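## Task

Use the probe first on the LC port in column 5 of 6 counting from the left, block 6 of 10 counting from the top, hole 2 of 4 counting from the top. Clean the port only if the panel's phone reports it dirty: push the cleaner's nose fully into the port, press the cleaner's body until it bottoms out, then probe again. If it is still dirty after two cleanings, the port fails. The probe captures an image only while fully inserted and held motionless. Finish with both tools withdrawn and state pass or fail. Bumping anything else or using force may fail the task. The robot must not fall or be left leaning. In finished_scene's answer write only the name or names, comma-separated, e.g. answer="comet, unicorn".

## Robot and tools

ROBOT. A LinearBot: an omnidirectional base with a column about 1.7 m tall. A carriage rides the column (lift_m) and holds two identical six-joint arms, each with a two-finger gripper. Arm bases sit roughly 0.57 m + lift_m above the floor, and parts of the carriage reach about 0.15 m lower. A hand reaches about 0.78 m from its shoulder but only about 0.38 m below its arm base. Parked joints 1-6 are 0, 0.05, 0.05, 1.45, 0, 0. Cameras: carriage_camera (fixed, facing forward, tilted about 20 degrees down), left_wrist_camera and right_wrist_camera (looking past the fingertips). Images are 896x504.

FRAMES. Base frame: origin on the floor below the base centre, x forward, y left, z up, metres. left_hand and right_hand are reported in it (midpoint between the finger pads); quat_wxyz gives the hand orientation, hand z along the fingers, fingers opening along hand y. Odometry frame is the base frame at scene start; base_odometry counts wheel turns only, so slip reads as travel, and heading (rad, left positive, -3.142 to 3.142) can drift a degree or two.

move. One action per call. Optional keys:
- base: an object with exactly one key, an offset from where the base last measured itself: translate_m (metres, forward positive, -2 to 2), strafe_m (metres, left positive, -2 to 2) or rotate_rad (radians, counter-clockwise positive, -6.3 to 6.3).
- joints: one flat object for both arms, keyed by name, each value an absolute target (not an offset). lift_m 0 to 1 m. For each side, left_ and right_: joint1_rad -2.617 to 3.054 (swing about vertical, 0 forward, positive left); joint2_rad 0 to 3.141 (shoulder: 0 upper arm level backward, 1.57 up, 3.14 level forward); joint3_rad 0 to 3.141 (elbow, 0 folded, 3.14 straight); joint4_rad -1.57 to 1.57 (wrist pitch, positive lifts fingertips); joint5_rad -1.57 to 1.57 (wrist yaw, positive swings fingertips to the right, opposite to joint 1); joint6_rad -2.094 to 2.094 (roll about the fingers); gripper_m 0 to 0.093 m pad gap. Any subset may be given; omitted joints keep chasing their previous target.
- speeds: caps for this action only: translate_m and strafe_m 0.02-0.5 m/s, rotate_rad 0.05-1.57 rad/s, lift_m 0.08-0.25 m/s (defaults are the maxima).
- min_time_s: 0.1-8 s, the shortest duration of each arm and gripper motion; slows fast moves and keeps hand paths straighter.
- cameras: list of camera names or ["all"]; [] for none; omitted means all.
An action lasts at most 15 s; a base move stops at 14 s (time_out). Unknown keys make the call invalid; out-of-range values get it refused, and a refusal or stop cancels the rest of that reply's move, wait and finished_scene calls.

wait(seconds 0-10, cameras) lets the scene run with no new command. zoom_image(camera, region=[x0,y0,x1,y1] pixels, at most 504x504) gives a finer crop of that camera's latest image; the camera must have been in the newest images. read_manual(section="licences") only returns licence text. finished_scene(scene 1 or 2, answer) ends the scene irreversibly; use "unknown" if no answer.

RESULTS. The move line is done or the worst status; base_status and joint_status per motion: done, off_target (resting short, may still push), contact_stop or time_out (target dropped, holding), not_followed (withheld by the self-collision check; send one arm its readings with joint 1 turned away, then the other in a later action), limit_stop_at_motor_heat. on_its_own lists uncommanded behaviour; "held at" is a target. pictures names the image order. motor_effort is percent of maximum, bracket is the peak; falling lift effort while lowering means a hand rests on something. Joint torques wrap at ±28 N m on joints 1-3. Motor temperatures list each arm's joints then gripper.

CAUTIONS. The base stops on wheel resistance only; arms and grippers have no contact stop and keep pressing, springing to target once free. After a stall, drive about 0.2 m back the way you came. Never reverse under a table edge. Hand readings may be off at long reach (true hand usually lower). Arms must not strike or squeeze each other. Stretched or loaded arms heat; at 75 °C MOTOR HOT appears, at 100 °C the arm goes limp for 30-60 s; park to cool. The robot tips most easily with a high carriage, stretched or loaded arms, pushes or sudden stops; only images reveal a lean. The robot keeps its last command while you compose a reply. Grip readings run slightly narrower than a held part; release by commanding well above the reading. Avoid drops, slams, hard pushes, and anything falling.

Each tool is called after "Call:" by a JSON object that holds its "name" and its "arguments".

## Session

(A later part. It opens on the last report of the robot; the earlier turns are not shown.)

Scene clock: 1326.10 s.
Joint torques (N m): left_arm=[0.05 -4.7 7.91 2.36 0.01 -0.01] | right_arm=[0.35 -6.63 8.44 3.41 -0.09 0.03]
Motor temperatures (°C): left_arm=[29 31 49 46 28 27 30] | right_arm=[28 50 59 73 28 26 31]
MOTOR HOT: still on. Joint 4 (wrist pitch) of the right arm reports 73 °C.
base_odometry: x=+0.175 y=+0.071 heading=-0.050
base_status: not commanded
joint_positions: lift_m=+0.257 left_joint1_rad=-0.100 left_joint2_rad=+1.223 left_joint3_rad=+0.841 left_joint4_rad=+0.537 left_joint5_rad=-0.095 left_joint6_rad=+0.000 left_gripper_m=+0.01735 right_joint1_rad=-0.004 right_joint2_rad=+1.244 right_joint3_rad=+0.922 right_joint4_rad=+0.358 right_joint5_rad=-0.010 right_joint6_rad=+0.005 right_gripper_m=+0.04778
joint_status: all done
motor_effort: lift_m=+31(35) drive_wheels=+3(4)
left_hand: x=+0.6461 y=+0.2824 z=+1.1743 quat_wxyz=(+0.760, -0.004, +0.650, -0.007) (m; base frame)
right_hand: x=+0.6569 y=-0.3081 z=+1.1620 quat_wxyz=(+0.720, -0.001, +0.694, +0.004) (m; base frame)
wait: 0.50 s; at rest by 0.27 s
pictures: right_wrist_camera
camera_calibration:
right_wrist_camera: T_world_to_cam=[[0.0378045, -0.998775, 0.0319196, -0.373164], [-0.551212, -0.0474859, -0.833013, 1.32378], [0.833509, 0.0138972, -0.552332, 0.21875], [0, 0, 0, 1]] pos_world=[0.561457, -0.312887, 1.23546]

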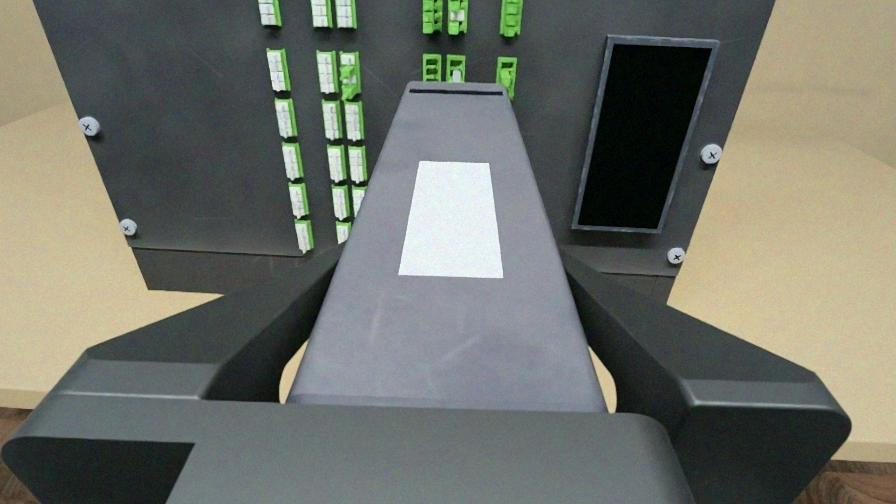

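Call:
{"name": "move", "arguments": {"joints": {"right_joint5_rad": -0.0266, "lift_m": 0.2566}, "min_time_s": 1.5, "cameras": []}}

Call:
{"name": "wait", "arguments": {"seconds": 0.5, "cameras": ["right_wrist_camera"]}}

Call:
{"name": "zoom_image", "arguments": {"camera": "right_wrist_camera", "region": [440, 50, 480, 90]}}

Scene clock: 1337.30 s.
Joint torques (N m): left_arm=[0.02 -4.72 7.91 2.37 0.01 -0.02] | right_arm=[0.32 -6.63 8.43 3.41 -0.09 0.03]
Motor temperatures (°C): left_arm=[29 31 49 46 28 27 30] | right_arm=[28 50 59 72 28 26 31]
move: done
MOTOR HOT: cleared for the motors of the right arm.
base_odometry: x=+0.175 y=+0.071 heading=-0.050
base_status: not commanded
joint_positions: lift_m=+0.257 left_joint1_rad=-0.100 left_joint2_rad=+1.223 left_joint3_rad=+0.841 left_joint4_rad=+0.537 left_joint5_rad=-0.095 left_joint6_rad=+0.000 left_gripper_m=+0.01735 right_joint1_rad=-0.004 right_joint2_rad=+1.244 right_joint3_rad=+0.922 right_joint4_rad=+0.358 right_joint5_rad=-0.015 right_joint6_rad=+0.005 right_gripper_m=+0.04778
joint_status: all done
motor_effort: lift_m=+31(34) drive_wheels=+3(4)
left_hand: x=+0.6461 y=+0.2824 z=+1.1740 quat_wxyz=(+0.760, -0.004, +0.650, -0.007) (m; base frame)
right_hand: x=+0.6569 y=-0.3073 z=+1.1616 quat_wxyz=(+0.720, -0.002, +0.694, +0.005) (m; base frame)
pictures: none
No camera images: "cameras" was empty.

Scene clock: 1337.80 s.
Joint torques (N m): left_arm=[0.03 -4.71 7.92 2.35 0.01 -0.01] | right_arm=[0.38 -6.63 8.44 3.41 -0.1 0.02]
Motor temperatures (°C): left_arm=[29 31 49 46 28 27 30] | right_arm=[28 50 59 72 28 26 31]
base_odometry: x=+0.175 y=+0.071 heading=-0.050
base_status: not commanded
joint_positions: lift_m=+0.257 left_joint1_rad=-0.100 left_joint2_rad=+1.223 left_joint3_rad=+0.841 left_joint4_rad=+0.537 left_joint5_rad=-0.095 left_joint6_rad=+0.000 left_gripper_m=+0.01735 right_joint1_rad=-0.004 right_joint2_rad=+1.244 right_joint3_rad=+0.922 right_joint4_rad=+0.358 right_joint5_rad=-0.015 right_joint6_rad=+0.005 right_gripper_m=+0.04778
joint_status: all done
motor_effort: lift_m=+29(34) drive_wheels=+3(4)
left_hand: x=+0.6461 y=+0.2824 z=+1.1740 quat_wxyz=(+0.760, -0.004, +0.650, -0.007) (m; base frame)
right_hand: x=+0.6569 y=-0.3073 z=+1.1616 quat_wxyz=(+0.720, -0.002, +0.694, +0.005) (m; base frame)
wait: 0.50 s; at rest by 0.27 s
pictures: right_wrist_camera
camera_calibration:
right_wrist_camera: T_world_to_cam=[[0.042735, -0.998568, 0.0321865, -0.375767], [-0.550979, -0.0504295, -0.832994, 1.32248], [0.833425, 0.017864, -0.552345, 0.219866], [0, 0, 0, 1]] pos_world=[0.561477, -0.312465, 1.23516]

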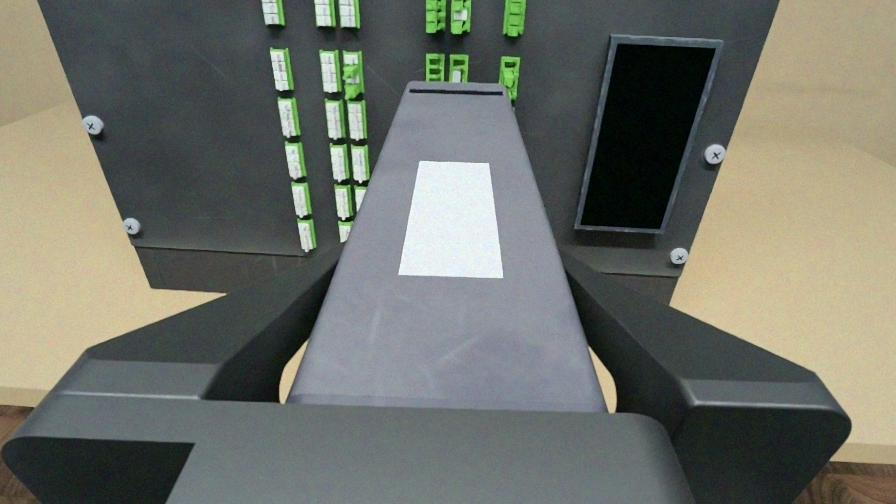

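Scaled by 12.600 from the camera's 896x504 image, which has a finer 1280x720 frame.

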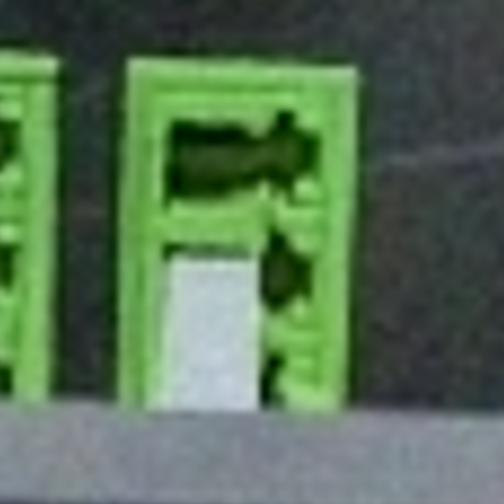

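Call:
{"name": "move", "arguments": {"joints": {"right_joint5_rad": -0.016}, "cameras": []}}

Call:
{"name": "move", "arguments": {"base": {"translate_m": 0.004}, "speeds": {"translate_m": 0.02}, "cameras": []}}

Call:
{"name": "wait", "arguments": {"seconds": 0.5, "cameras": ["right_wrist_camera"]}}

Call:
{"name": "zoom_image", "arguments": {"camera": "right_wrist_camera", "region": [440, 50, 480, 90]}}

Scene clock: 1344.93 s.
Joint torques (N m): left_arm=[0.05 -4.7 7.9 2.36 0.01 -0.02] | right_arm=[0.36 -6.61 8.43 3.41 0.03 0.03]
Motor temperatures (°C): left_arm=[29 31 49 46 28 27 30] | right_arm=[28 50 59 72 28 26 31]
move: done
base_odometry: x=+0.175 y=+0.071 heading=-0.050
base_status: not commanded
joint_positions: lift_m=+0.257 left_joint1_rad=-0.100 left_joint2_rad=+1.223 left_joint3_rad=+0.841 left_joint4_rad=+0.537 left_joint5_rad=-0.095 left_joint6_rad=+0.000 left_gripper_m=+0.01735 right_joint1_rad=-0.004 right_joint2_rad=+1.244 right_joint3_rad=+0.922 right_joint4_rad=+0.358 right_joint5_rad=-0.015 right_joint6_rad=+0.005 right_gripper_m=+0.04778
joint_status: all done
motor_effort: lift_m=+29(34) drive_wheels=+3(3)
left_hand: x=+0.6461 y=+0.2824 z=+1.1740 quat_wxyz=(+0.760, -0.004, +0.650, -0.007) (m; base frame)
right_hand: x=+0.6569 y=-0.3073 z=+1.1616 quat_wxyz=(+0.720, -0.002, +0.694, +0.005) (m; base frame)
pictures: none
No camera images: "cameras" was empty.

Scene clock: 1345.50 s.
Joint torques (N m): left_arm=[0.02 -4.7 7.9 2.35 0.01 -0.01] | right_arm=[0.31 -6.58 8.4 3.38 0.04 0.02]
Motor temperatures (°C): left_arm=[29 31 49 46 28 27 30] | right_arm=[28 50 59 72 28 26 31]
move: done
base_odometry: x=+0.179 y=+0.071 heading=-0.050
base_status: done
joint_positions: lift_m=+0.257 left_joint1_rad=-0.100 left_joint2_rad=+1.223 left_joint3_rad=+0.841 left_joint4_rad=+0.537 left_joint5_rad=-0.095 left_joint6_rad=+0.000 left_gripper_m=+0.01735 right_joint1_rad=-0.004 right_joint2_rad=+1.244 right_joint3_rad=+0.922 right_joint4_rad=+0.358 right_joint5_rad=-0.015 right_joint6_rad=+0.005 right_gripper_m=+0.04778
joint_status: not commanded
motor_effort: lift_m=+30(35) drive_wheels=-4(10)
left_hand: x=+0.6461 y=+0.2824 z=+1.1740 quat_wxyz=(+0.760, -0.004, +0.650, -0.007) (m; base frame)
right_hand: x=+0.6569 y=-0.3073 z=+1.1616 quat_wxyz=(+0.720, -0.002, +0.694, +0.005) (m; base frame)
pictures: none
No camera images: "cameras" was empty.

Scene clock: 1346.00 s.
Joint torques (N m): left_arm=[0.05 -4.74 7.94 2.34 0 -0.01] | right_arm=[0.35 -6.63 8.42 3.4 0.03 0.03]
Motor temperatures (°C): left_arm=[29 31 49 46 28 27 30] | right_arm=[28 50 59 72 28 26 31]
base_odometry: x=+0.179 y=+0.071 heading=-0.050
base_status: done
joint_positions: lift_m=+0.257 left_joint1_rad=-0.100 left_joint2_rad=+1.223 left_joint3_rad=+0.841 left_joint4_rad=+0.537 left_joint5_rad=-0.095 left_joint6_rad=+0.000 left_gripper_m=+0.01735 right_joint1_rad=-0.004 right_joint2_rad=+1.244 right_joint3_rad=+0.922 right_joint4_rad=+0.358 right_joint5_rad=-0.015 right_joint6_rad=+0.005 right_gripper_m=+0.04778
joint_status: not commanded
motor_effort: lift_m=+33(35) drive_wheels=-4(10)
left_hand: x=+0.6461 y=+0.2824 z=+1.1740 quat_wxyz=(+0.760, -0.004, +0.650, -0.007) (m; base frame)
right_hand: x=+0.6569 y=-0.3073 z=+1.1616 quat_wxyz=(+0.720, -0.002, +0.694, +0.005) (m; base frame)
wait: 0.50 s; at rest by 0.27 s
pictures: right_wrist_camera
camera_calibration:
right_wrist_camera: T_world_to_cam=[[0.042735, -0.998568, 0.0321865, -0.375767], [-0.550979, -0.0504295, -0.832994, 1.32248], [0.833425, 0.017864, -0.552345, 0.219866], [0, 0, 0, 1]] pos_world=[0.561477, -0.312465, 1.23516]

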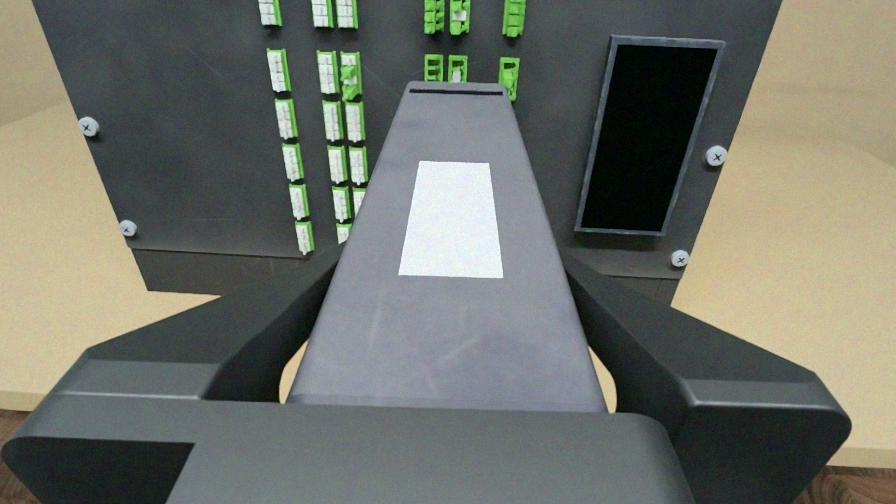

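Scaled by 12.600 from the camera's 896x504 image, which has a finer 1280x720 frame.

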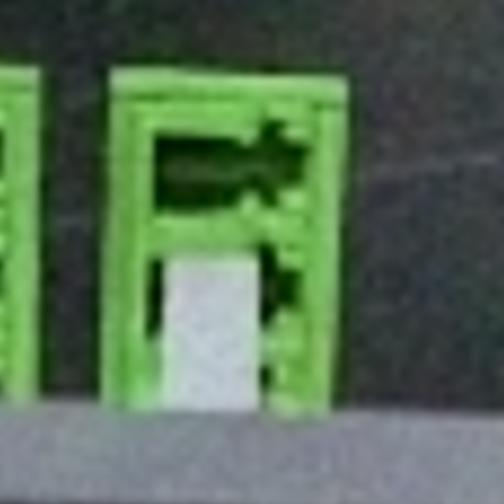

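Call:
{"name": "move", "arguments": {"joints": {"right_joint5_rad": -0.029}, "min_time_s": 1.5, "cameras": []}}

Call:
{"name": "move", "arguments": {"joints": {"right_joint5_rad": -0.018}, "cameras": []}}

Call:
{"name": "move", "arguments": {"base": {"translate_m": 0.002}, "speeds": {"translate_m": 0.02}, "cameras": []}}

Call:
{"name": "wait", "arguments": {"seconds": 0.5, "cameras": ["right_wrist_camera"]}}

Call:
{"name": "zoom_image", "arguments": {"camera": "right_wrist_camera", "region": [440, 50, 480, 90]}}

Scene clock: 1357.30 s.
Joint torques (N m): left_arm=[0.06 -4.72 7.91 2.35 0.02 -0.01] | right_arm=[0.38 -6.64 8.43 3.42 -0.1 0.03]
Motor temperatures (°C): left_arm=[29 31 49 46 28 27 30] | right_arm=[28 50 60 72 28 26 31]
move: done
base_odometry: x=+0.179 y=+0.071 heading=-0.050
base_status: not commanded
joint_positions: lift_m=+0.257 left_joint1_rad=-0.100 left_joint2_rad=+1.223 left_joint3_rad=+0.841 left_joint4_rad=+0.537 left_joint5_rad=-0.095 left_joint6_rad=+0.000 left_gripper_m=+0.01735 right_joint1_rad=-0.004 right_joint2_rad=+1.244 right_joint3_rad=+0.922 right_joint4_rad=+0.358 right_joint5_rad=-0.017 right_joint6_rad=+0.005 right_gripper_m=+0.04778
joint_status: all done
motor_effort: lift_m=+30(36) drive_wheels=-4(4)
left_hand: x=+0.6461 y=+0.2824 z=+1.1740 quat_wxyz=(+0.760, -0.004, +0.650, -0.007) (m; base frame)
right_hand: x=+0.6569 y=-0.3069 z=+1.1616 quat_wxyz=(+0.720, -0.003, +0.694, +0.006) (m; base frame)
pictures: none
No camera images: "cameras" was empty.

Scene clock: 1357.60 s.
Joint torques (N m): left_arm=[0.05 -4.72 7.88 2.36 0.01 -0.01] | right_arm=[0.34 -6.6 8.44 3.41 0.04 0.02]
Motor temperatures (°C): left_arm=[29 31 49 46 28 27 30] | right_arm=[28 50 60 72 28 26 31]
move: done
base_odometry: x=+0.179 y=+0.071 heading=-0.050
base_status: not commanded
joint_positions: lift_m=+0.257 left_joint1_rad=-0.100 left_joint2_rad=+1.223 left_joint3_rad=+0.841 left_joint4_rad=+0.537 left_joint5_rad=-0.095 left_joint6_rad=+0.000 left_gripper_m=+0.01735 right_joint1_rad=-0.004 right_joint2_rad=+1.244 right_joint3_rad=+0.922 right_joint4_rad=+0.358 right_joint5_rad=-0.017 right_joint6_rad=+0.005 right_gripper_m=+0.04778
joint_status: all done
motor_effort: lift_m=+30(31) drive_wheels=-4(4)
left_hand: x=+0.6461 y=+0.2824 z=+1.1740 quat_wxyz=(+0.760, -0.004, +0.650, -0.007) (m; base frame)
right_hand: x=+0.6569 y=-0.3069 z=+1.1616 quat_wxyz=(+0.720, -0.003, +0.694, +0.006) (m; base frame)
pictures: none
No camera images: "cameras" was empty.

Scene clock: 1358.27 s.
Joint torques (N m): left_arm=[0.02 -4.86 7.86 2.36 0.01 -0.01] | right_arm=[0.38 -6.63 8.44 3.35 0.02 0.03]
Motor temperatures (°C): left_arm=[29 31 49 46 28 27 30] | right_arm=[28 50 60 72 28 26 31]
move: done
base_odometry: x=+0.181 y=+0.070 heading=-0.051
base_status: done
joint_positions: lift_m=+0.257 left_joint1_rad=-0.100 left_joint2_rad=+1.224 left_joint3_rad=+0.841 left_joint4_rad=+0.537 left_joint5_rad=-0.095 left_joint6_rad=+0.000 left_gripper_m=+0.01735 right_joint1_rad=-0.004 right_joint2_rad=+1.244 right_joint3_rad=+0.922 right_joint4_rad=+0.358 right_joint5_rad=-0.017 right_joint6_rad=+0.005 right_gripper_m=+0.04778
joint_status: not commanded
motor_effort: lift_m=+30(35) drive_wheels=-3(10)
left_hand: x=+0.6463 y=+0.2823 z=+1.1736 quat_wxyz=(+0.759, -0.004, +0.651, -0.007) (m; base frame)
right_hand: x=+0.6569 y=-0.3069 z=+1.1616 quat_wxyz=(+0.720, -0.003, +0.694, +0.006) (m; base frame)
pictures: none
No camera images: "cameras" was empty.

Scene clock: 1358.77 s.
Joint torques (N m): left_arm=[0.03 -4.66 7.91 2.35 0 -0.02] | right_arm=[0.34 -6.65 8.44 3.42 0.04 0.02]
Motor temperatures (°C): left_arm=[29 31 49 46 28 27 30] | right_arm=[28 50 60 72 28 26 31]
base_odometry: x=+0.181 y=+0.070 heading=-0.051
base_status: done
joint_positions: lift_m=+0.257 left_joint1_rad=-0.100 left_joint2_rad=+1.224 left_joint3_rad=+0.841 left_joint4_rad=+0.537 left_joint5_rad=-0.095 left_joint6_rad=+0.000 left_gripper_m=+0.01735 right_joint1_rad=-0.004 right_joint2_rad=+1.244 right_joint3_rad=+0.922 right_joint4_rad=+0.358 right_joint5_rad=-0.017 right_joint6_rad=+0.005 right_gripper_m=+0.04778
joint_status: not commanded
motor_effort: lift_m=+31(35) drive_wheels=+3(10)
left_hand: x=+0.6463 y=+0.2823 z=+1.1736 quat_wxyz=(+0.759, -0.004, +0.651, -0.007) (m; base frame)
right_hand: x=+0.6569 y=-0.3069 z=+1.1616 quat_wxyz=(+0.720, -0.003, +0.694, +0.006) (m; base frame)
wait: 0.50 s; at rest by 0.27 s
pictures: right_wrist_camera
camera_calibration:
right_wrist_camera: T_world_to_cam=[[0.0450368, -0.998465, 0.0322474, -0.376886], [-0.550886, -0.0517508, -0.832974, 1.32187], [0.833364, 0.0197499, -0.552371, 0.220538], [0, 0, 0, 1]] pos_world=[0.561386, -0.312255, 1.23506]

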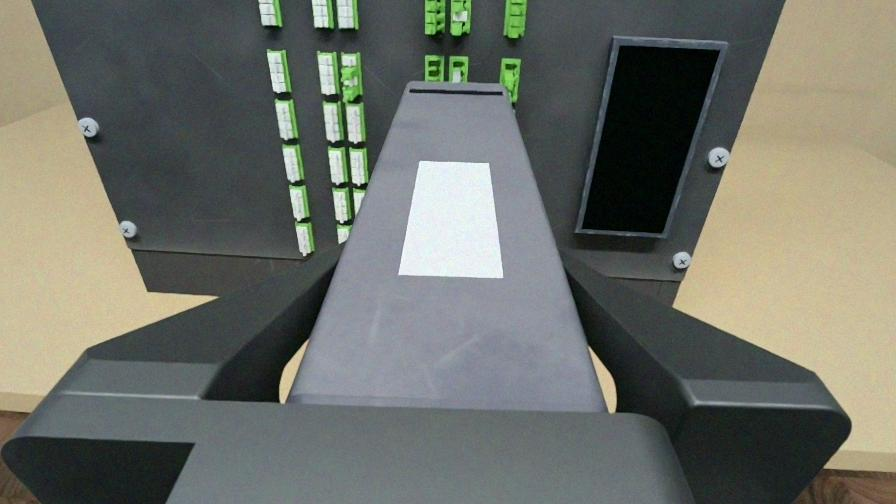

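Scaled by 12.600 from the camera's 896x504 image, which has a finer 1280x720 frame.

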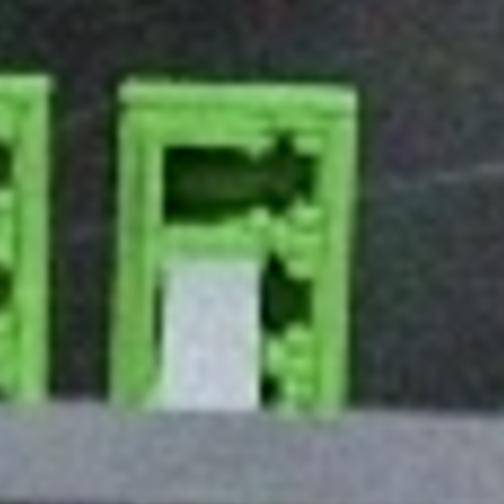

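Call:
{"name": "move", "arguments": {"joints": {"lift_m": 0.2559}, "speeds": {"lift_m": 0.08}, "cameras": []}}

Call:
{"name": "wait", "arguments": {"seconds": 0.5, "cameras": ["right_wrist_camera"]}}

Call:
{"name": "zoom_image", "arguments": {"camera": "right_wrist_camera", "region": [446, 56, 470, 80]}}

Scene clock: 1372.93 s.
Joint torques (N m): left_arm=[0.03 -4.75 7.97 2.35 0.02 -0.02] | right_arm=[0.36 -6.64 8.46 3.41 0.03 0.02]
Motor temperatures (°C): left_arm=[29 31 49 46 28 27 30] | right_arm=[28 50 60 72 28 26 31]
move: done
base_odometry: x=+0.181 y=+0.070 heading=-0.051
base_status: not commanded
joint_positions: lift_m=+0.256 left_joint1_rad=-0.100 left_joint2_rad=+1.224 left_joint3_rad=+0.841 left_joint4_rad=+0.537 left_joint5_rad=-0.095 left_joint6_rad=+0.000 left_gripper_m=+0.01735 right_joint1_rad=-0.004 right_joint2_rad=+1.244 right_joint3_rad=+0.922 right_joint4_rad=+0.358 right_joint5_rad=-0.017 right_joint6_rad=+0.005 right_gripper_m=+0.04778
joint_status: all done
motor_effort: lift_m=+29(37) drive_wheels=+3(4)
left_hand: x=+0.6463 y=+0.2823 z=+1.1729 quat_wxyz=(+0.759, -0.004, +0.651, -0.007) (m; base frame)
right_hand: x=+0.6569 y=-0.3069 z=+1.1609 quat_wxyz=(+0.720, -0.003, +0.694, +0.006) (m; base frame)
pictures: none
No camera images: "cameras" was empty.

Scene clock: 1373.43 s.
Joint torques (N m): left_arm=[0.01 -4.79 7.9 2.35 0.01 -0.01] | right_arm=[0.36 -6.63 8.43 3.42 0.03 0.02]
Motor temperatures (°C): left_arm=[29 31 49 46 28 27 30] | right_arm=[28 50 60 72 28 26 31]
base_odometry: x=+0.181 y=+0.070 heading=-0.051
base_status: not commanded
joint_positions: lift_m=+0.256 left_joint1_rad=-0.100 left_joint2_rad=+1.224 left_joint3_rad=+0.841 left_joint4_rad=+0.537 left_joint5_rad=-0.095 left_joint6_rad=+0.000 left_gripper_m=+0.01735 right_joint1_rad=-0.004 right_joint2_rad=+1.244 right_joint3_rad=+0.922 right_joint4_rad=+0.358 right_joint5_rad=-0.017 right_joint6_rad=+0.005 right_gripper_m=+0.04778
joint_status: all done
motor_effort: lift_m=+31(37) drive_wheels=+3(4)
left_hand: x=+0.6463 y=+0.2823 z=+1.1729 quat_wxyz=(+0.759, -0.004, +0.651, -0.007) (m; base frame)
right_hand: x=+0.6569 y=-0.3069 z=+1.1609 quat_wxyz=(+0.720, -0.003, +0.694, +0.006) (m; base frame)
wait: 0.50 s; at rest by 0.27 s
pictures: right_wrist_camera
camera_calibration:
right_wrist_camera: T_world_to_cam=[[0.0450368, -0.998465, 0.0322474, -0.376863], [-0.550886, -0.0517508, -0.832974, 1.32129], [0.833364, 0.0197499, -0.552371, 0.220152], [0, 0, 0, 1]] pos_world=[0.561386, -0.312255, 1.23436]

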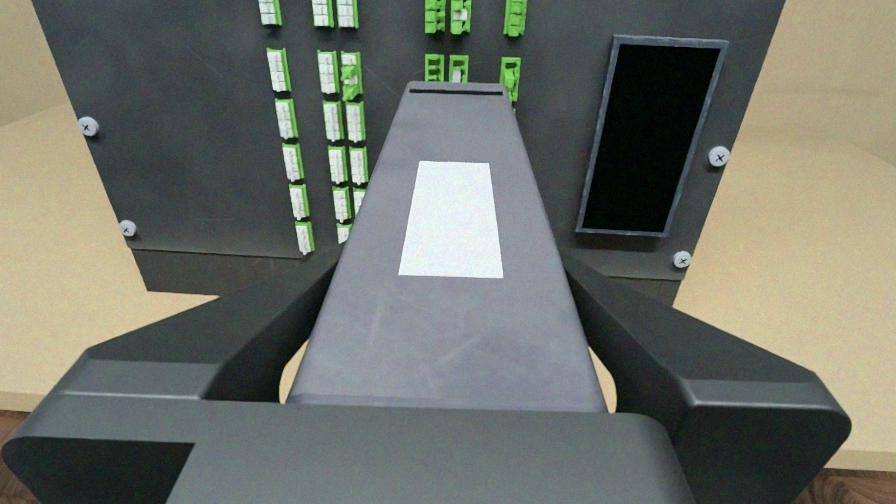

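Scaled by 21.000 from the camera's 896x504 image, which has a finer 1280x720 frame.

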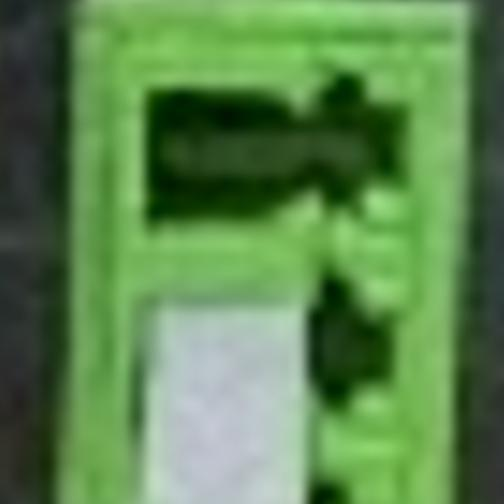

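Call:
{"name": "move", "arguments": {"joints": {"right_joint5_rad": -0.0302}, "min_time_s": 1.5, "cameras": []}}

Call:
{"name": "move", "arguments": {"joints": {"right_joint5_rad": -0.019}, "cameras": []}}

Call:
{"name": "move", "arguments": {"base": {"translate_m": 0.002}, "speeds": {"translate_m": 0.02}, "cameras": []}}

Call:
{"name": "wait", "arguments": {"seconds": 0.5, "cameras": ["right_wrist_camera"]}}

Call:
{"name": "zoom_image", "arguments": {"camera": "right_wrist_camera", "region": [446, 56, 470, 80]}}

Scene clock: 1386.80 s.
Joint torques (N m): left_arm=[0.06 -4.79 7.91 2.36 0.01 -0.01] | right_arm=[0.32 -6.64 8.44 3.42 -0.1 0.02]
Motor temperatures (°C): left_arm=[29 31 49 46 28 27 30] | right_arm=[28 50 60 72 28 26 31]
move: done
base_odometry: x=+0.181 y=+0.070 heading=-0.051
base_status: not commanded
joint_positions: lift_m=+0.256 left_joint1_rad=-0.100 left_joint2_rad=+1.224 left_joint3_rad=+0.841 left_joint4_rad=+0.537 left_joint5_rad=-0.095 left_joint6_rad=+0.000 left_gripper_m=+0.01735 right_joint1_rad=-0.004 right_joint2_rad=+1.244 right_joint3_rad=+0.922 right_joint4_rad=+0.358 right_joint5_rad=-0.019 right_joint6_rad=+0.005 right_gripper_m=+0.04778
joint_status: all done
motor_effort: lift_m=+35(36) drive_wheels=+3(3)
left_hand: x=+0.6463 y=+0.2823 z=+1.1729 quat_wxyz=(+0.759, -0.004, +0.651, -0.007) (m; base frame)
right_hand: x=+0.6569 y=-0.3066 z=+1.1609 quat_wxyz=(+0.720, -0.004, +0.694, +0.007) (m; base frame)
pictures: none
No camera images: "cameras" was empty.

Scene clock: 1387.10 s.
Joint torques (N m): left_arm=[0.08 -4.82 7.9 2.35 0.01 -0.02] | right_arm=[0.35 -6.63 8.44 3.41 0.04 0.02]
Motor temperatures (°C): left_arm=[29 31 49 46 28 27 30] | right_arm=[28 50 60 72 28 26 31]
move: done
base_odometry: x=+0.181 y=+0.070 heading=-0.051
base_status: not commanded
joint_positions: lift_m=+0.256 left_joint1_rad=-0.100 left_joint2_rad=+1.224 left_joint3_rad=+0.841 left_joint4_rad=+0.537 left_joint5_rad=-0.095 left_joint6_rad=+0.000 left_gripper_m=+0.01735 right_joint1_rad=-0.004 right_joint2_rad=+1.244 right_joint3_rad=+0.922 right_joint4_rad=+0.358 right_joint5_rad=-0.019 right_joint6_rad=+0.005 right_gripper_m=+0.04778
joint_status: all done
motor_effort: lift_m=+32(36) drive_wheels=+3(3)
left_hand: x=+0.6463 y=+0.2823 z=+1.1729 quat_wxyz=(+0.759, -0.004, +0.651, -0.007) (m; base frame)
right_hand: x=+0.6569 y=-0.3066 z=+1.1609 quat_wxyz=(+0.720, -0.004, +0.694, +0.007) (m; base frame)
pictures: none
No camera images: "cameras" was empty.

Scene clock: 1387.67 s.
Joint torques (N m): left_arm=[0.03 -4.89 7.87 2.34 0.01 -0.01] | right_arm=[0.36 -6.06 8.5 3.46 0.04 0.02]
Motor temperatures (°C): left_arm=[29 31 49 46 28 27 30] | right_arm=[28 50 60 72 28 26 31]
move: done
base_odometry: x=+0.183 y=+0.070 heading=-0.051
base_status: done
joint_positions: lift_m=+0.256 left_joint1_rad=-0.100 left_joint2_rad=+1.224 left_joint3_rad=+0.841 left_joint4_rad=+0.538 left_joint5_rad=-0.095 left_joint6_rad=+0.000 left_gripper_m=+0.01735 right_joint1_rad=-0.004 right_joint2_rad=+1.238 right_joint3_rad=+0.921 right_joint4_rad=+0.357 right_joint5_rad=-0.019 right_joint6_rad=+0.005 right_gripper_m=+0.04778
joint_status: not commanded
motor_effort: lift_m=+31(34) drive_wheels=+3(10)
left_hand: x=+0.6463 y=+0.2823 z=+1.1729 quat_wxyz=(+0.759, -0.004, +0.651, -0.007) (m; base frame)
right_hand: x=+0.6555 y=-0.3066 z=+1.1631 quat_wxyz=(+0.721, -0.004, +0.692, +0.007) (m; base frame)
pictures: none
No camera images: "cameras" was empty.

Scene clock: 1388.17 s.
Joint torques (N m): left_arm=[0.05 -4.82 7.9 2.34 0.01 -0.02] | right_arm=[0.31 -6.06 8.47 3.41 0.04 0.02]
Motor temperatures (°C): left_arm=[29 31 49 46 28 27 30] | right_arm=[28 50 60 72 28 26 31]
base_odometry: x=+0.183 y=+0.070 heading=-0.051
base_status: done
joint_positions: lift_m=+0.256 left_joint1_rad=-0.100 left_joint2_rad=+1.224 left_joint3_rad=+0.841 left_joint4_rad=+0.538 left_joint5_rad=-0.095 left_joint6_rad=+0.000 left_gripper_m=+0.01735 right_joint1_rad=-0.004 right_joint2_rad=+1.238 right_joint3_rad=+0.921 right_joint4_rad=+0.358 right_joint5_rad=-0.019 right_joint6_rad=+0.005 right_gripper_m=+0.04778
joint_status: not commanded
motor_effort: lift_m=+31(34) drive_wheels=+3(10)
left_hand: x=+0.6463 y=+0.2823 z=+1.1729 quat_wxyz=(+0.759, -0.004, +0.651, -0.007) (m; base frame)
right_hand: x=+0.6555 y=-0.3066 z=+1.1632 quat_wxyz=(+0.722, -0.004, +0.692, +0.007) (m; base frame)
wait: 0.50 s; at rest by 0.27 s
pictures: right_wrist_camera
camera_calibration:
right_wrist_camera: T_world_to_cam=[[0.0463434, -0.998393, 0.0326166, -0.3779], [-0.546024, -0.0526604, -0.836113, 1.3227], [0.836487, 0.0209388, -0.547587, 0.215367], [0, 0, 0, 1]] pos_world=[0.559586, -0.312148, 1.23618]

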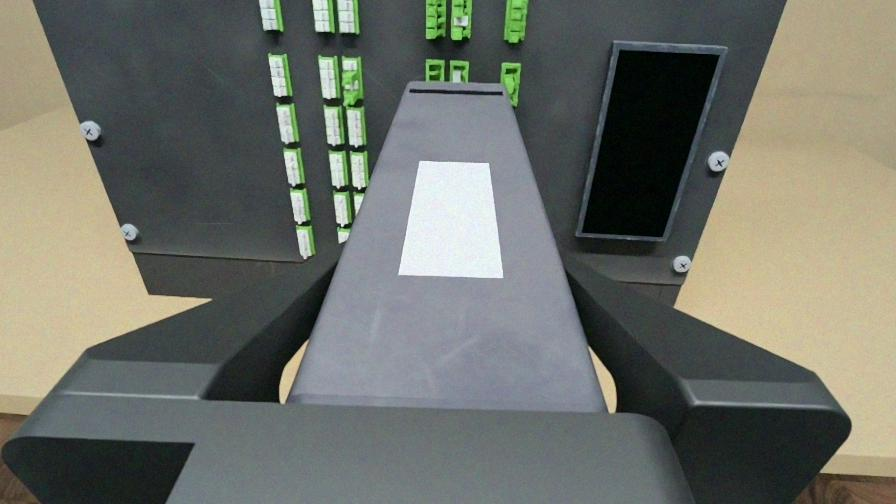

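Scaled by 21.000 from the camera's 896x504 image, which has a finer 1280x720 frame.

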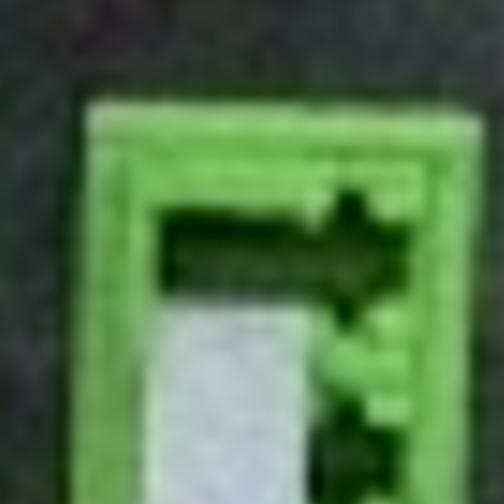

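Call:
{"name": "move", "arguments": {"base": {"translate_m": -0.005}, "speeds": {"translate_m": 0.02}, "cameras": []}}

Call:
{"name": "wait", "arguments": {"seconds": 0.5, "cameras": ["right_wrist_camera"]}}

Call:
{"name": "zoom_image", "arguments": {"camera": "right_wrist_camera", "region": [440, 50, 480, 90]}}

Scene clock: 1395.90 s.
Joint torques (N m): left_arm=[0.16 -4.82 7.92 2.36 0.01 -0.02] | right_arm=[0.34 -6.08 8.44 3.45 0.04 0.03]
Motor temperatures (°C): left_arm=[29 31 49 46 28 27 30] | right_arm=[28 50 59 73 28 26 31]
move: done
base_odometry: x=+0.178 y=+0.071 heading=-0.051
base_status: done
joint_positions: lift_m=+0.256 left_joint1_rad=-0.100 left_joint2_rad=+1.224 left_joint3_rad=+0.841 left_joint4_rad=+0.537 left_joint5_rad=-0.095 left_joint6_rad=+0.000 left_gripper_m=+0.01735 right_joint1_rad=-0.004 right_joint2_rad=+1.238 right_joint3_rad=+0.921 right_joint4_rad=+0.358 right_joint5_rad=-0.019 right_joint6_rad=+0.005 right_gripper_m=+0.04778
joint_status: not commanded
motor_effort: lift_m=+31(35) drive_wheels=+1(10)
left_hand: x=+0.6464 y=+0.2823 z=+1.1727 quat_wxyz=(+0.759, -0.004, +0.651, -0.007) (m; base frame)
right_hand: x=+0.6555 y=-0.3066 z=+1.1634 quat_wxyz=(+0.722, -0.004, +0.692, +0.007) (m; base frame)
pictures: none
No camera images: "cameras" was empty.

Scene clock: 1396.40 s.
Joint torques (N m): left_arm=[0.03 -4.78 7.9 2.34 0.01 -0.02] | right_arm=[0.36 -6.05 8.46 3.4 0.04 0.02]
Motor temperatures (°C): left_arm=[29 31 49 46 28 27 30] | right_arm=[28 50 59 73 28 26 31]
base_odometry: x=+0.178 y=+0.071 heading=-0.051
base_status: done
joint_positions: lift_m=+0.256 left_joint1_rad=-0.100 left_joint2_rad=+1.224 left_joint3_rad=+0.841 left_joint4_rad=+0.537 left_joint5_rad=-0.095 left_joint6_rad=+0.000 left_gripper_m=+0.01735 right_joint1_rad=-0.004 right_joint2_rad=+1.238 right_joint3_rad=+0.921 right_joint4_rad=+0.358 right_joint5_rad=-0.019 right_joint6_rad=+0.005 right_gripper_m=+0.04778
joint_status: not commanded
motor_effort: lift_m=+32(35) drive_wheels=+1(10)
left_hand: x=+0.6464 y=+0.2823 z=+1.1727 quat_wxyz=(+0.759, -0.004, +0.651, -0.007) (m; base frame)
right_hand: x=+0.6555 y=-0.3066 z=+1.1632 quat_wxyz=(+0.722, -0.004, +0.692, +0.007) (m; base frame)
wait: 0.50 s; at rest by 0.27 s
pictures: right_wrist_camera
camera_calibration:
right_wrist_camera: T_world_to_cam=[[0.0463434, -0.998393, 0.0326166, -0.3779], [-0.546024, -0.0526604, -0.836113, 1.3227], [0.836487, 0.0209388, -0.547587, 0.215367], [0, 0, 0, 1]] pos_world=[0.559586, -0.312148, 1.23618]

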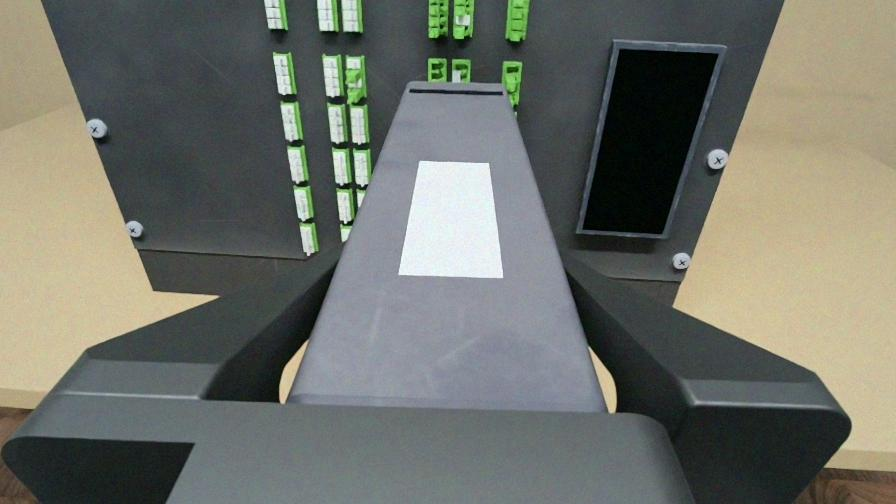

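Scaled by 12.600 from the camera's 896x504 image, which has a finer 1280x720 frame.

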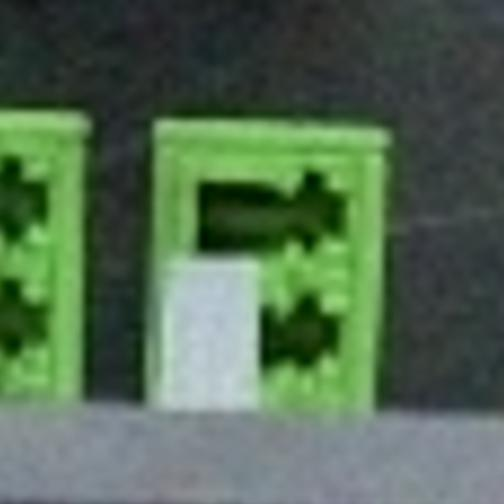

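Call:
{"name": "zoom_image", "arguments": {"camera": "right_wrist_camera", "region": [452, 60, 472, 80]}}

Call:
{"name": "zoom_image", "arguments": {"camera": "right_wrist_camera", "region": [426, 58, 450, 82]}}

Scaled by 25.200 from the camera's 896x504 image, which has a finer 1280x720 frame.

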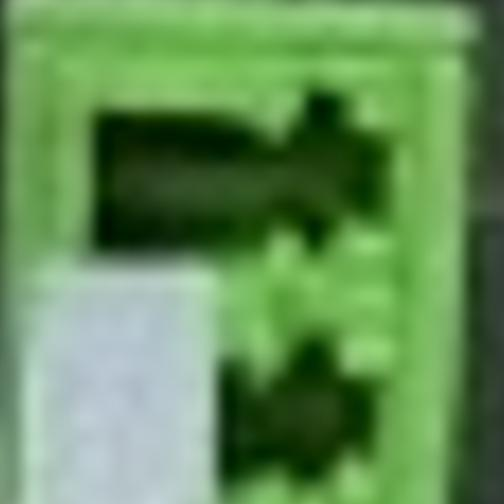

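Scaled by 21.000 from the camera's 896x504 image, which has a finer 1280x720 frame.

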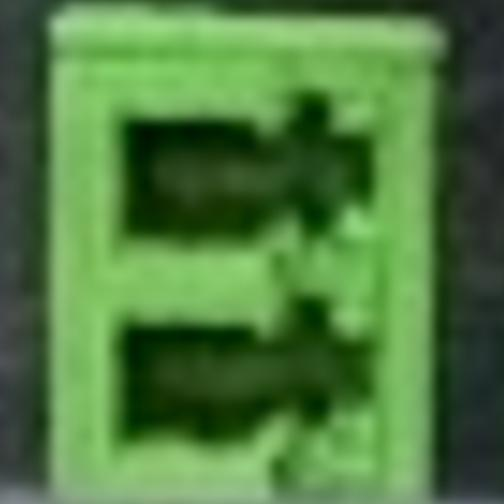

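Call:
{"name": "move", "arguments": {"base": {"translate_m": 0.004}, "joints": {"lift_m": 0.2525}, "speeds": {"translate_m": 0.02, "lift_m": 0.08}, "cameras": []}}

Call:
{"name": "wait", "arguments": {"seconds": 0.5, "cameras": ["right_wrist_camera"]}}

Call:
{"name": "zoom_image", "arguments": {"camera": "right_wrist_camera", "region": [446, 56, 470, 80]}}

Scene clock: 1455.87 s.
Joint torques (N m): left_arm=[-0.01 -4.85 7.88 2.35 0.01 -0.01] | right_arm=[0.36 -6.04 8.49 3.42 0.04 0.03]
Motor temperatures (°C): left_arm=[29 31 49 46 28 27 30] | right_arm=[28 48 59 73 28 26 31]
move: done
base_odometry: x=+0.182 y=+0.070 heading=-0.051
base_status: done
joint_positions: lift_m=+0.253 left_joint1_rad=-0.100 left_joint2_rad=+1.224 left_joint3_rad=+0.841 left_joint4_rad=+0.536 left_joint5_rad=-0.095 left_joint6_rad=+0.000 left_gripper_m=+0.01735 right_joint1_rad=-0.004 right_joint2_rad=+1.237 right_joint3_rad=+0.921 right_joint4_rad=+0.357 right_joint5_rad=-0.019 right_joint6_rad=+0.005 right_gripper_m=+0.04778
joint_status: all done
motor_effort: lift_m=+34(35) drive_wheels=-2(9)
left_hand: x=+0.6464 y=+0.2823 z=+1.1691 quat_wxyz=(+0.759, -0.004, +0.651, -0.007) (m; base frame)
right_hand: x=+0.6554 y=-0.3066 z=+1.1598 quat_wxyz=(+0.722, -0.004, +0.692, +0.007) (m; base frame)
pictures: none
No camera images: "cameras" was empty.

Scene clock: 1456.37 s.
Joint torques (N m): left_arm=[0.05 -4.79 7.9 2.37 0.01 -0.01] | right_arm=[0.36 -6.02 8.47 3.42 0.04 0.03]
Motor temperatures (°C): left_arm=[29 31 49 46 28 27 30] | right_arm=[28 48 59 73 28 26 31]
base_odometry: x=+0.182 y=+0.070 heading=-0.051
base_status: done
joint_positions: lift_m=+0.253 left_joint1_rad=-0.100 left_joint2_rad=+1.224 left_joint3_rad=+0.841 left_joint4_rad=+0.536 left_joint5_rad=-0.095 left_joint6_rad=+0.000 left_gripper_m=+0.01735 right_joint1_rad=-0.004 right_joint2_rad=+1.237 right_joint3_rad=+0.921 right_joint4_rad=+0.357 right_joint5_rad=-0.019 right_joint6_rad=+0.005 right_gripper_m=+0.04778
joint_status: all done
motor_effort: lift_m=+28(35) drive_wheels=-2(9)
left_hand: x=+0.6464 y=+0.2823 z=+1.1691 quat_wxyz=(+0.759, -0.004, +0.651, -0.007) (m; base frame)
right_hand: x=+0.6554 y=-0.3066 z=+1.1598 quat_wxyz=(+0.722, -0.004, +0.692, +0.007) (m; base frame)
wait: 0.50 s; at rest by 0.27 s
pictures: right_wrist_camera
camera_calibration:
right_wrist_camera: T_world_to_cam=[[0.0463434, -0.998393, 0.0326166, -0.377784], [-0.546024, -0.0526604, -0.836113, 1.3198], [0.836487, 0.0209388, -0.547587, 0.213589], [0, 0, 0, 1]] pos_world=[0.559486, -0.312148, 1.23278]

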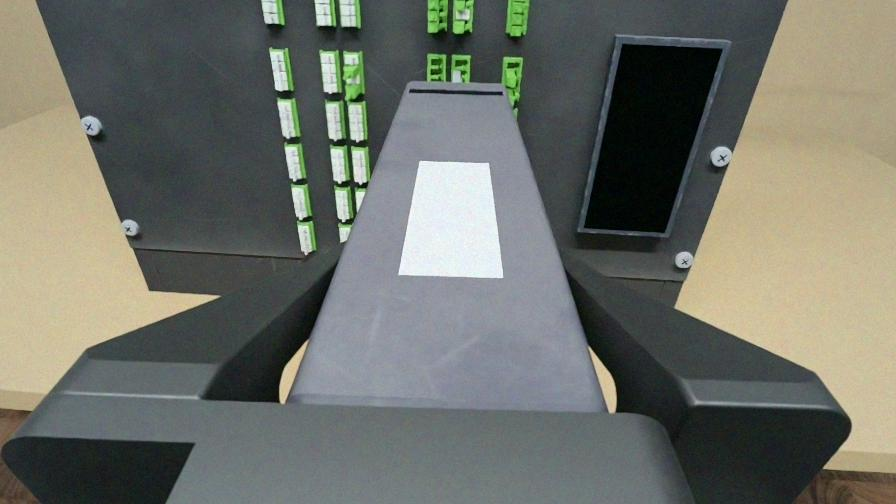

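Scaled by 21.000 from the camera's 896x504 image, which has a finer 1280x720 frame.

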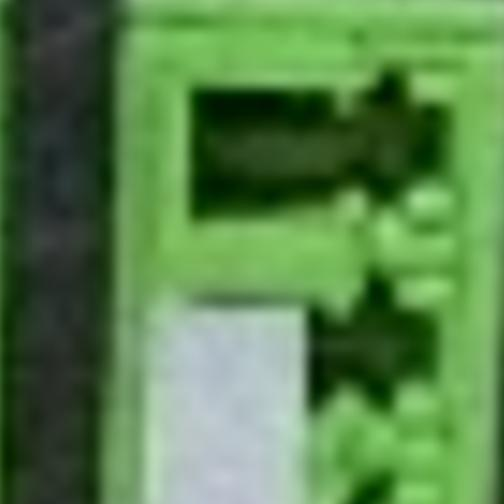

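Call:
{"name": "move", "arguments": {"joints": {"right_joint5_rad": -0.0045}, "min_time_s": 1.5, "cameras": []}}

Call:
{"name": "move", "arguments": {"joints": {"right_joint5_rad": -0.016}, "cameras": []}}

Call:
{"name": "wait", "arguments": {"seconds": 0.5, "cameras": ["right_wrist_camera"]}}

Call:
{"name": "zoom_image", "arguments": {"camera": "right_wrist_camera", "region": [446, 56, 470, 80]}}

Scene clock: 1466.17 s.
Joint torques (N m): left_arm=[0.01 -4.81 7.9 2.36 0.01 -0.01] | right_arm=[0.34 -6.08 8.49 3.42 0.18 0.02]
Motor temperatures (°C): left_arm=[29 31 49 46 28 27 30] | right_arm=[28 48 59 74 28 26 31]
move: done
base_odometry: x=+0.182 y=+0.070 heading=-0.051
base_status: not commanded
joint_positions: lift_m=+0.253 left_joint1_rad=-0.100 left_joint2_rad=+1.224 left_joint3_rad=+0.841 left_joint4_rad=+0.536 left_joint5_rad=-0.095 left_joint6_rad=+0.000 left_gripper_m=+0.01735 right_joint1_rad=-0.004 right_joint2_rad=+1.237 right_joint3_rad=+0.921 right_joint4_rad=+0.357 right_joint5_rad=-0.017 right_joint6_rad=+0.005 right_gripper_m=+0.04778
joint_status: all done
motor_effort: lift_m=+37(37) drive_wheels=-2(2)
left_hand: x=+0.6464 y=+0.2823 z=+1.1691 quat_wxyz=(+0.759, -0.004, +0.651, -0.007) (m; base frame)
right_hand: x=+0.6554 y=-0.3069 z=+1.1598 quat_wxyz=(+0.722, -0.003, +0.692, +0.006) (m; base frame)
pictures: none
No camera images: "cameras" was empty.

Scene clock: 1466.47 s.
Joint torques (N m): left_arm=[0.02 -4.86 7.92 2.36 0.01 -0.02] | right_arm=[0.35 -6.09 8.47 3.41 0.05 0.03]
Motor temperatures (°C): left_arm=[29 31 49 46 28 27 30] | right_arm=[28 48 59 74 28 26 31]
move: done
base_odometry: x=+0.182 y=+0.070 heading=-0.051
base_status: not commanded
joint_positions: lift_m=+0.253 left_joint1_rad=-0.100 left_joint2_rad=+1.224 left_joint3_rad=+0.841 left_joint4_rad=+0.536 left_joint5_rad=-0.095 left_joint6_rad=+0.000 left_gripper_m=+0.01735 right_joint1_rad=-0.004 right_joint2_rad=+1.237 right_joint3_rad=+0.921 right_joint4_rad=+0.357 right_joint5_rad=-0.017 right_joint6_rad=+0.005 right_gripper_m=+0.04778
joint_status: all done
motor_effort: lift_m=+31(34) drive_wheels=-2(2)
left_hand: x=+0.6464 y=+0.2823 z=+1.1691 quat_wxyz=(+0.759, -0.004, +0.651, -0.007) (m; base frame)
right_hand: x=+0.6554 y=-0.3069 z=+1.1598 quat_wxyz=(+0.722, -0.003, +0.692, +0.006) (m; base frame)
pictures: none
No camera images: "cameras" was empty.

Scene clock: 1466.97 s.
Joint torques (N m): left_arm=[0.05 -4.82 7.91 2.37 0.02 0] | right_arm=[0.39 -6.08 8.49 3.42 0.05 0.03]
Motor temperatures (°C): left_arm=[29 31 49 46 28 27 30] | right_arm=[28 48 59 74 28 26 31]
base_odometry: x=+0.182 y=+0.070 heading=-0.051
base_status: not commanded
joint_positions: lift_m=+0.253 left_joint1_rad=-0.100 left_joint2_rad=+1.224 left_joint3_rad=+0.841 left_joint4_rad=+0.536 left_joint5_rad=-0.095 left_joint6_rad=+0.000 left_gripper_m=+0.01735 right_joint1_rad=-0.004 right_joint2_rad=+1.237 right_joint3_rad=+0.921 right_joint4_rad=+0.357 right_joint5_rad=-0.017 right_joint6_rad=+0.005 right_gripper_m=+0.04778
joint_status: all done
motor_effort: lift_m=+28(34) drive_wheels=-2(2)
left_hand: x=+0.6464 y=+0.2823 z=+1.1691 quat_wxyz=(+0.759, -0.004, +0.651, -0.007) (m; base frame)
right_hand: x=+0.6554 y=-0.3069 z=+1.1598 quat_wxyz=(+0.722, -0.003, +0.692, +0.006) (m; base frame)
wait: 0.50 s; at rest by 0.27 s
pictures: right_wrist_camera
camera_calibration:
right_wrist_camera: T_world_to_cam=[[0.0444916, -0.998481, 0.0324967, -0.376735], [-0.546139, -0.0515476, -0.836107, 1.3202], [0.836512, 0.019452, -0.547603, 0.213138], [0, 0, 0, 1]] pos_world=[0.559479, -0.312256, 1.23278]

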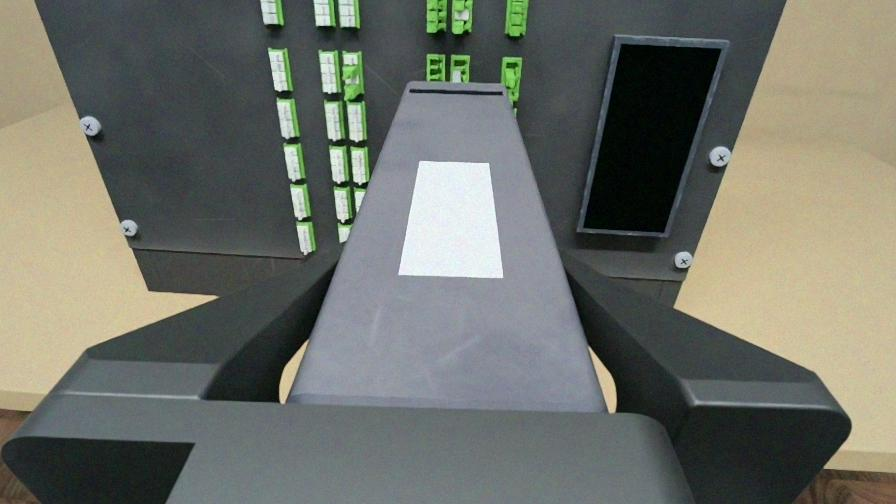

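Scaled by 21.000 from the camera's 896x504 image, which has a finer 1280x720 frame.

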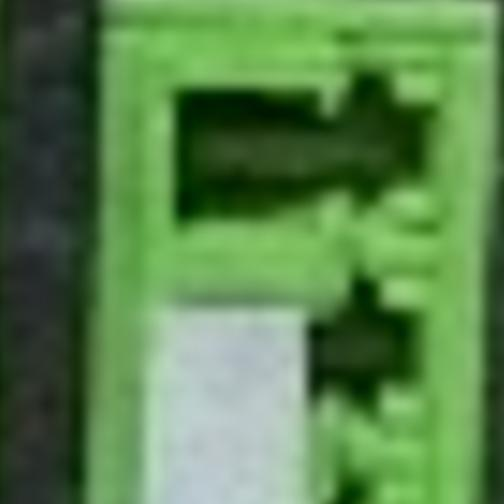

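Call:
{"name": "move", "arguments": {"joints": {"right_joint5_rad": -0.0032}, "min_time_s": 1.5, "cameras": []}}

Call:
{"name": "move", "arguments": {"joints": {"right_joint5_rad": -0.015}, "cameras": []}}

Call:
{"name": "move", "arguments": {"base": {"translate_m": 0.0015}, "speeds": {"translate_m": 0.02}, "cameras": []}}

Call:
{"name": "wait", "arguments": {"seconds": 0.5, "cameras": ["right_wrist_camera"]}}

Call:
{"name": "zoom_image", "arguments": {"camera": "right_wrist_camera", "region": [446, 56, 470, 80]}}

Scene clock: 1475.67 s.
Joint torques (N m): left_arm=[0.05 -4.79 7.92 2.37 0.01 -0.01] | right_arm=[0.35 -6.05 8.46 3.41 0.18 0.02]
Motor temperatures (°C): left_arm=[29 31 49 46 28 27 30] | right_arm=[28 48 59 74 28 26 31]
move: done
base_odometry: x=+0.182 y=+0.070 heading=-0.051
base_status: not commanded
joint_positions: lift_m=+0.253 left_joint1_rad=-0.100 left_joint2_rad=+1.224 left_joint3_rad=+0.841 left_joint4_rad=+0.536 left_joint5_rad=-0.095 left_joint6_rad=+0.000 left_gripper_m=+0.01735 right_joint1_rad=-0.004 right_joint2_rad=+1.237 right_joint3_rad=+0.921 right_joint4_rad=+0.357 right_joint5_rad=-0.015 right_joint6_rad=+0.005 right_gripper_m=+0.04778
joint_status: all done
motor_effort: lift_m=+33(35) drive_wheels=-2(2)
left_hand: x=+0.6464 y=+0.2823 z=+1.1691 quat_wxyz=(+0.759, -0.004, +0.651, -0.007) (m; base frame)
right_hand: x=+0.6554 y=-0.3072 z=+1.1598 quat_wxyz=(+0.722, -0.003, +0.692, +0.006) (m; base frame)
pictures: none
No camera images: "cameras" was empty.

Scene clock: 1475.97 s.
Joint torques (N m): left_arm=[0.05 -4.83 7.92 2.37 0.02 -0.01] | right_arm=[0.35 -6.09 8.47 3.42 0.03 0.03]
Motor temperatures (°C): left_arm=[29 31 49 46 28 27 30] | right_arm=[28 48 59 74 28 26 31]
move: done
base_odometry: x=+0.182 y=+0.070 heading=-0.051
base_status: not commanded
joint_positions: lift_m=+0.253 left_joint1_rad=-0.100 left_joint2_rad=+1.224 left_joint3_rad=+0.841 left_joint4_rad=+0.536 left_joint5_rad=-0.095 left_joint6_rad=+0.000 left_gripper_m=+0.01735 right_joint1_rad=-0.004 right_joint2_rad=+1.237 right_joint3_rad=+0.921 right_joint4_rad=+0.357 right_joint5_rad=-0.015 right_joint6_rad=+0.005 right_gripper_m=+0.04778
joint_status: all done
motor_effort: lift_m=+31(33) drive_wheels=-2(2)
left_hand: x=+0.6464 y=+0.2823 z=+1.1691 quat_wxyz=(+0.759, -0.004, +0.651, -0.007) (m; base frame)
right_hand: x=+0.6554 y=-0.3072 z=+1.1598 quat_wxyz=(+0.722, -0.003, +0.692, +0.006) (m; base frame)
pictures: none
No camera images: "cameras" was empty.

Scene clock: 1476.53 s.
Joint torques (N m): left_arm=[0.05 -4.67 7.9 2.36 0.01 -0.01] | right_arm=[0.35 -5.98 8.47 3.46 0.04 0.03]
Motor temperatures (°C): left_arm=[29 31 49 46 28 27 30] | right_arm=[28 48 59 74 28 26 31]
move: done
base_odometry: x=+0.183 y=+0.070 heading=-0.051
base_status: done
joint_positions: lift_m=+0.253 left_joint1_rad=-0.100 left_joint2_rad=+1.225 left_joint3_rad=+0.841 left_joint4_rad=+0.538 left_joint5_rad=-0.095 left_joint6_rad=+0.000 left_gripper_m=+0.01735 right_joint1_rad=-0.004 right_joint2_rad=+1.236 right_joint3_rad=+0.921 right_joint4_rad=+0.358 right_joint5_rad=-0.015 right_joint6_rad=+0.005 right_gripper_m=+0.04778
joint_status: not commanded
motor_effort: lift_m=+34(36) drive_wheels=-3(8)
left_hand: x=+0.6464 y=+0.2823 z=+1.1693 quat_wxyz=(+0.759, -0.004, +0.651, -0.007) (m; base frame)
right_hand: x=+0.6551 y=-0.3072 z=+1.1606 quat_wxyz=(+0.722, -0.003, +0.691, +0.006) (m; base frame)
pictures: none
No camera images: "cameras" was empty.

Scene clock: 1477.03 s.
Joint torques (N m): left_arm=[0.05 -4.85 7.9 2.37 0.01 -0.01] | right_arm=[0.34 -5.91 8.54 3.39 0.05 0.03]
Motor temperatures (°C): left_arm=[29 31 49 46 28 27 30] | right_arm=[28 48 59 74 28 26 31]
base_odometry: x=+0.183 y=+0.070 heading=-0.051
base_status: done
joint_positions: lift_m=+0.253 left_joint1_rad=-0.100 left_joint2_rad=+1.225 left_joint3_rad=+0.841 left_joint4_rad=+0.538 left_joint5_rad=-0.095 left_joint6_rad=+0.000 left_gripper_m=+0.01735 right_joint1_rad=-0.004 right_joint2_rad=+1.236 right_joint3_rad=+0.921 right_joint4_rad=+0.358 right_joint5_rad=-0.015 right_joint6_rad=+0.005 right_gripper_m=+0.04778
joint_status: not commanded
motor_effort: lift_m=+33(36) drive_wheels=+2(8)
left_hand: x=+0.6464 y=+0.2823 z=+1.1693 quat_wxyz=(+0.759, -0.004, +0.651, -0.007) (m; base frame)
right_hand: x=+0.6551 y=-0.3072 z=+1.1605 quat_wxyz=(+0.722, -0.003, +0.692, +0.006) (m; base frame)
wait: 0.50 s; at rest by 0.27 s
pictures: right_wrist_camera
camera_calibration:
right_wrist_camera: T_world_to_cam=[[0.0428489, -0.998552, 0.0325182, -0.376071], [-0.544609, -0.0506321, -0.83716, 1.32112], [0.837595, 0.0181616, -0.54599, 0.210765], [0, 0, 0, 1]] pos_world=[0.559071, -0.312463, 1.23329]

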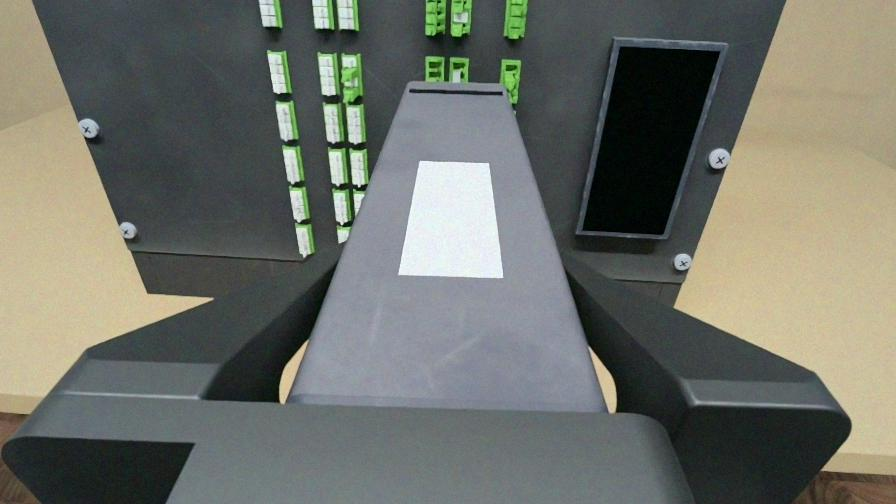

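Scaled by 21.000 from the camera's 896x504 image, which has a finer 1280x720 frame.

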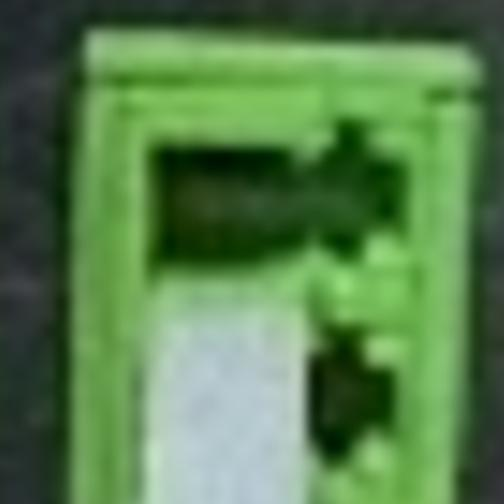

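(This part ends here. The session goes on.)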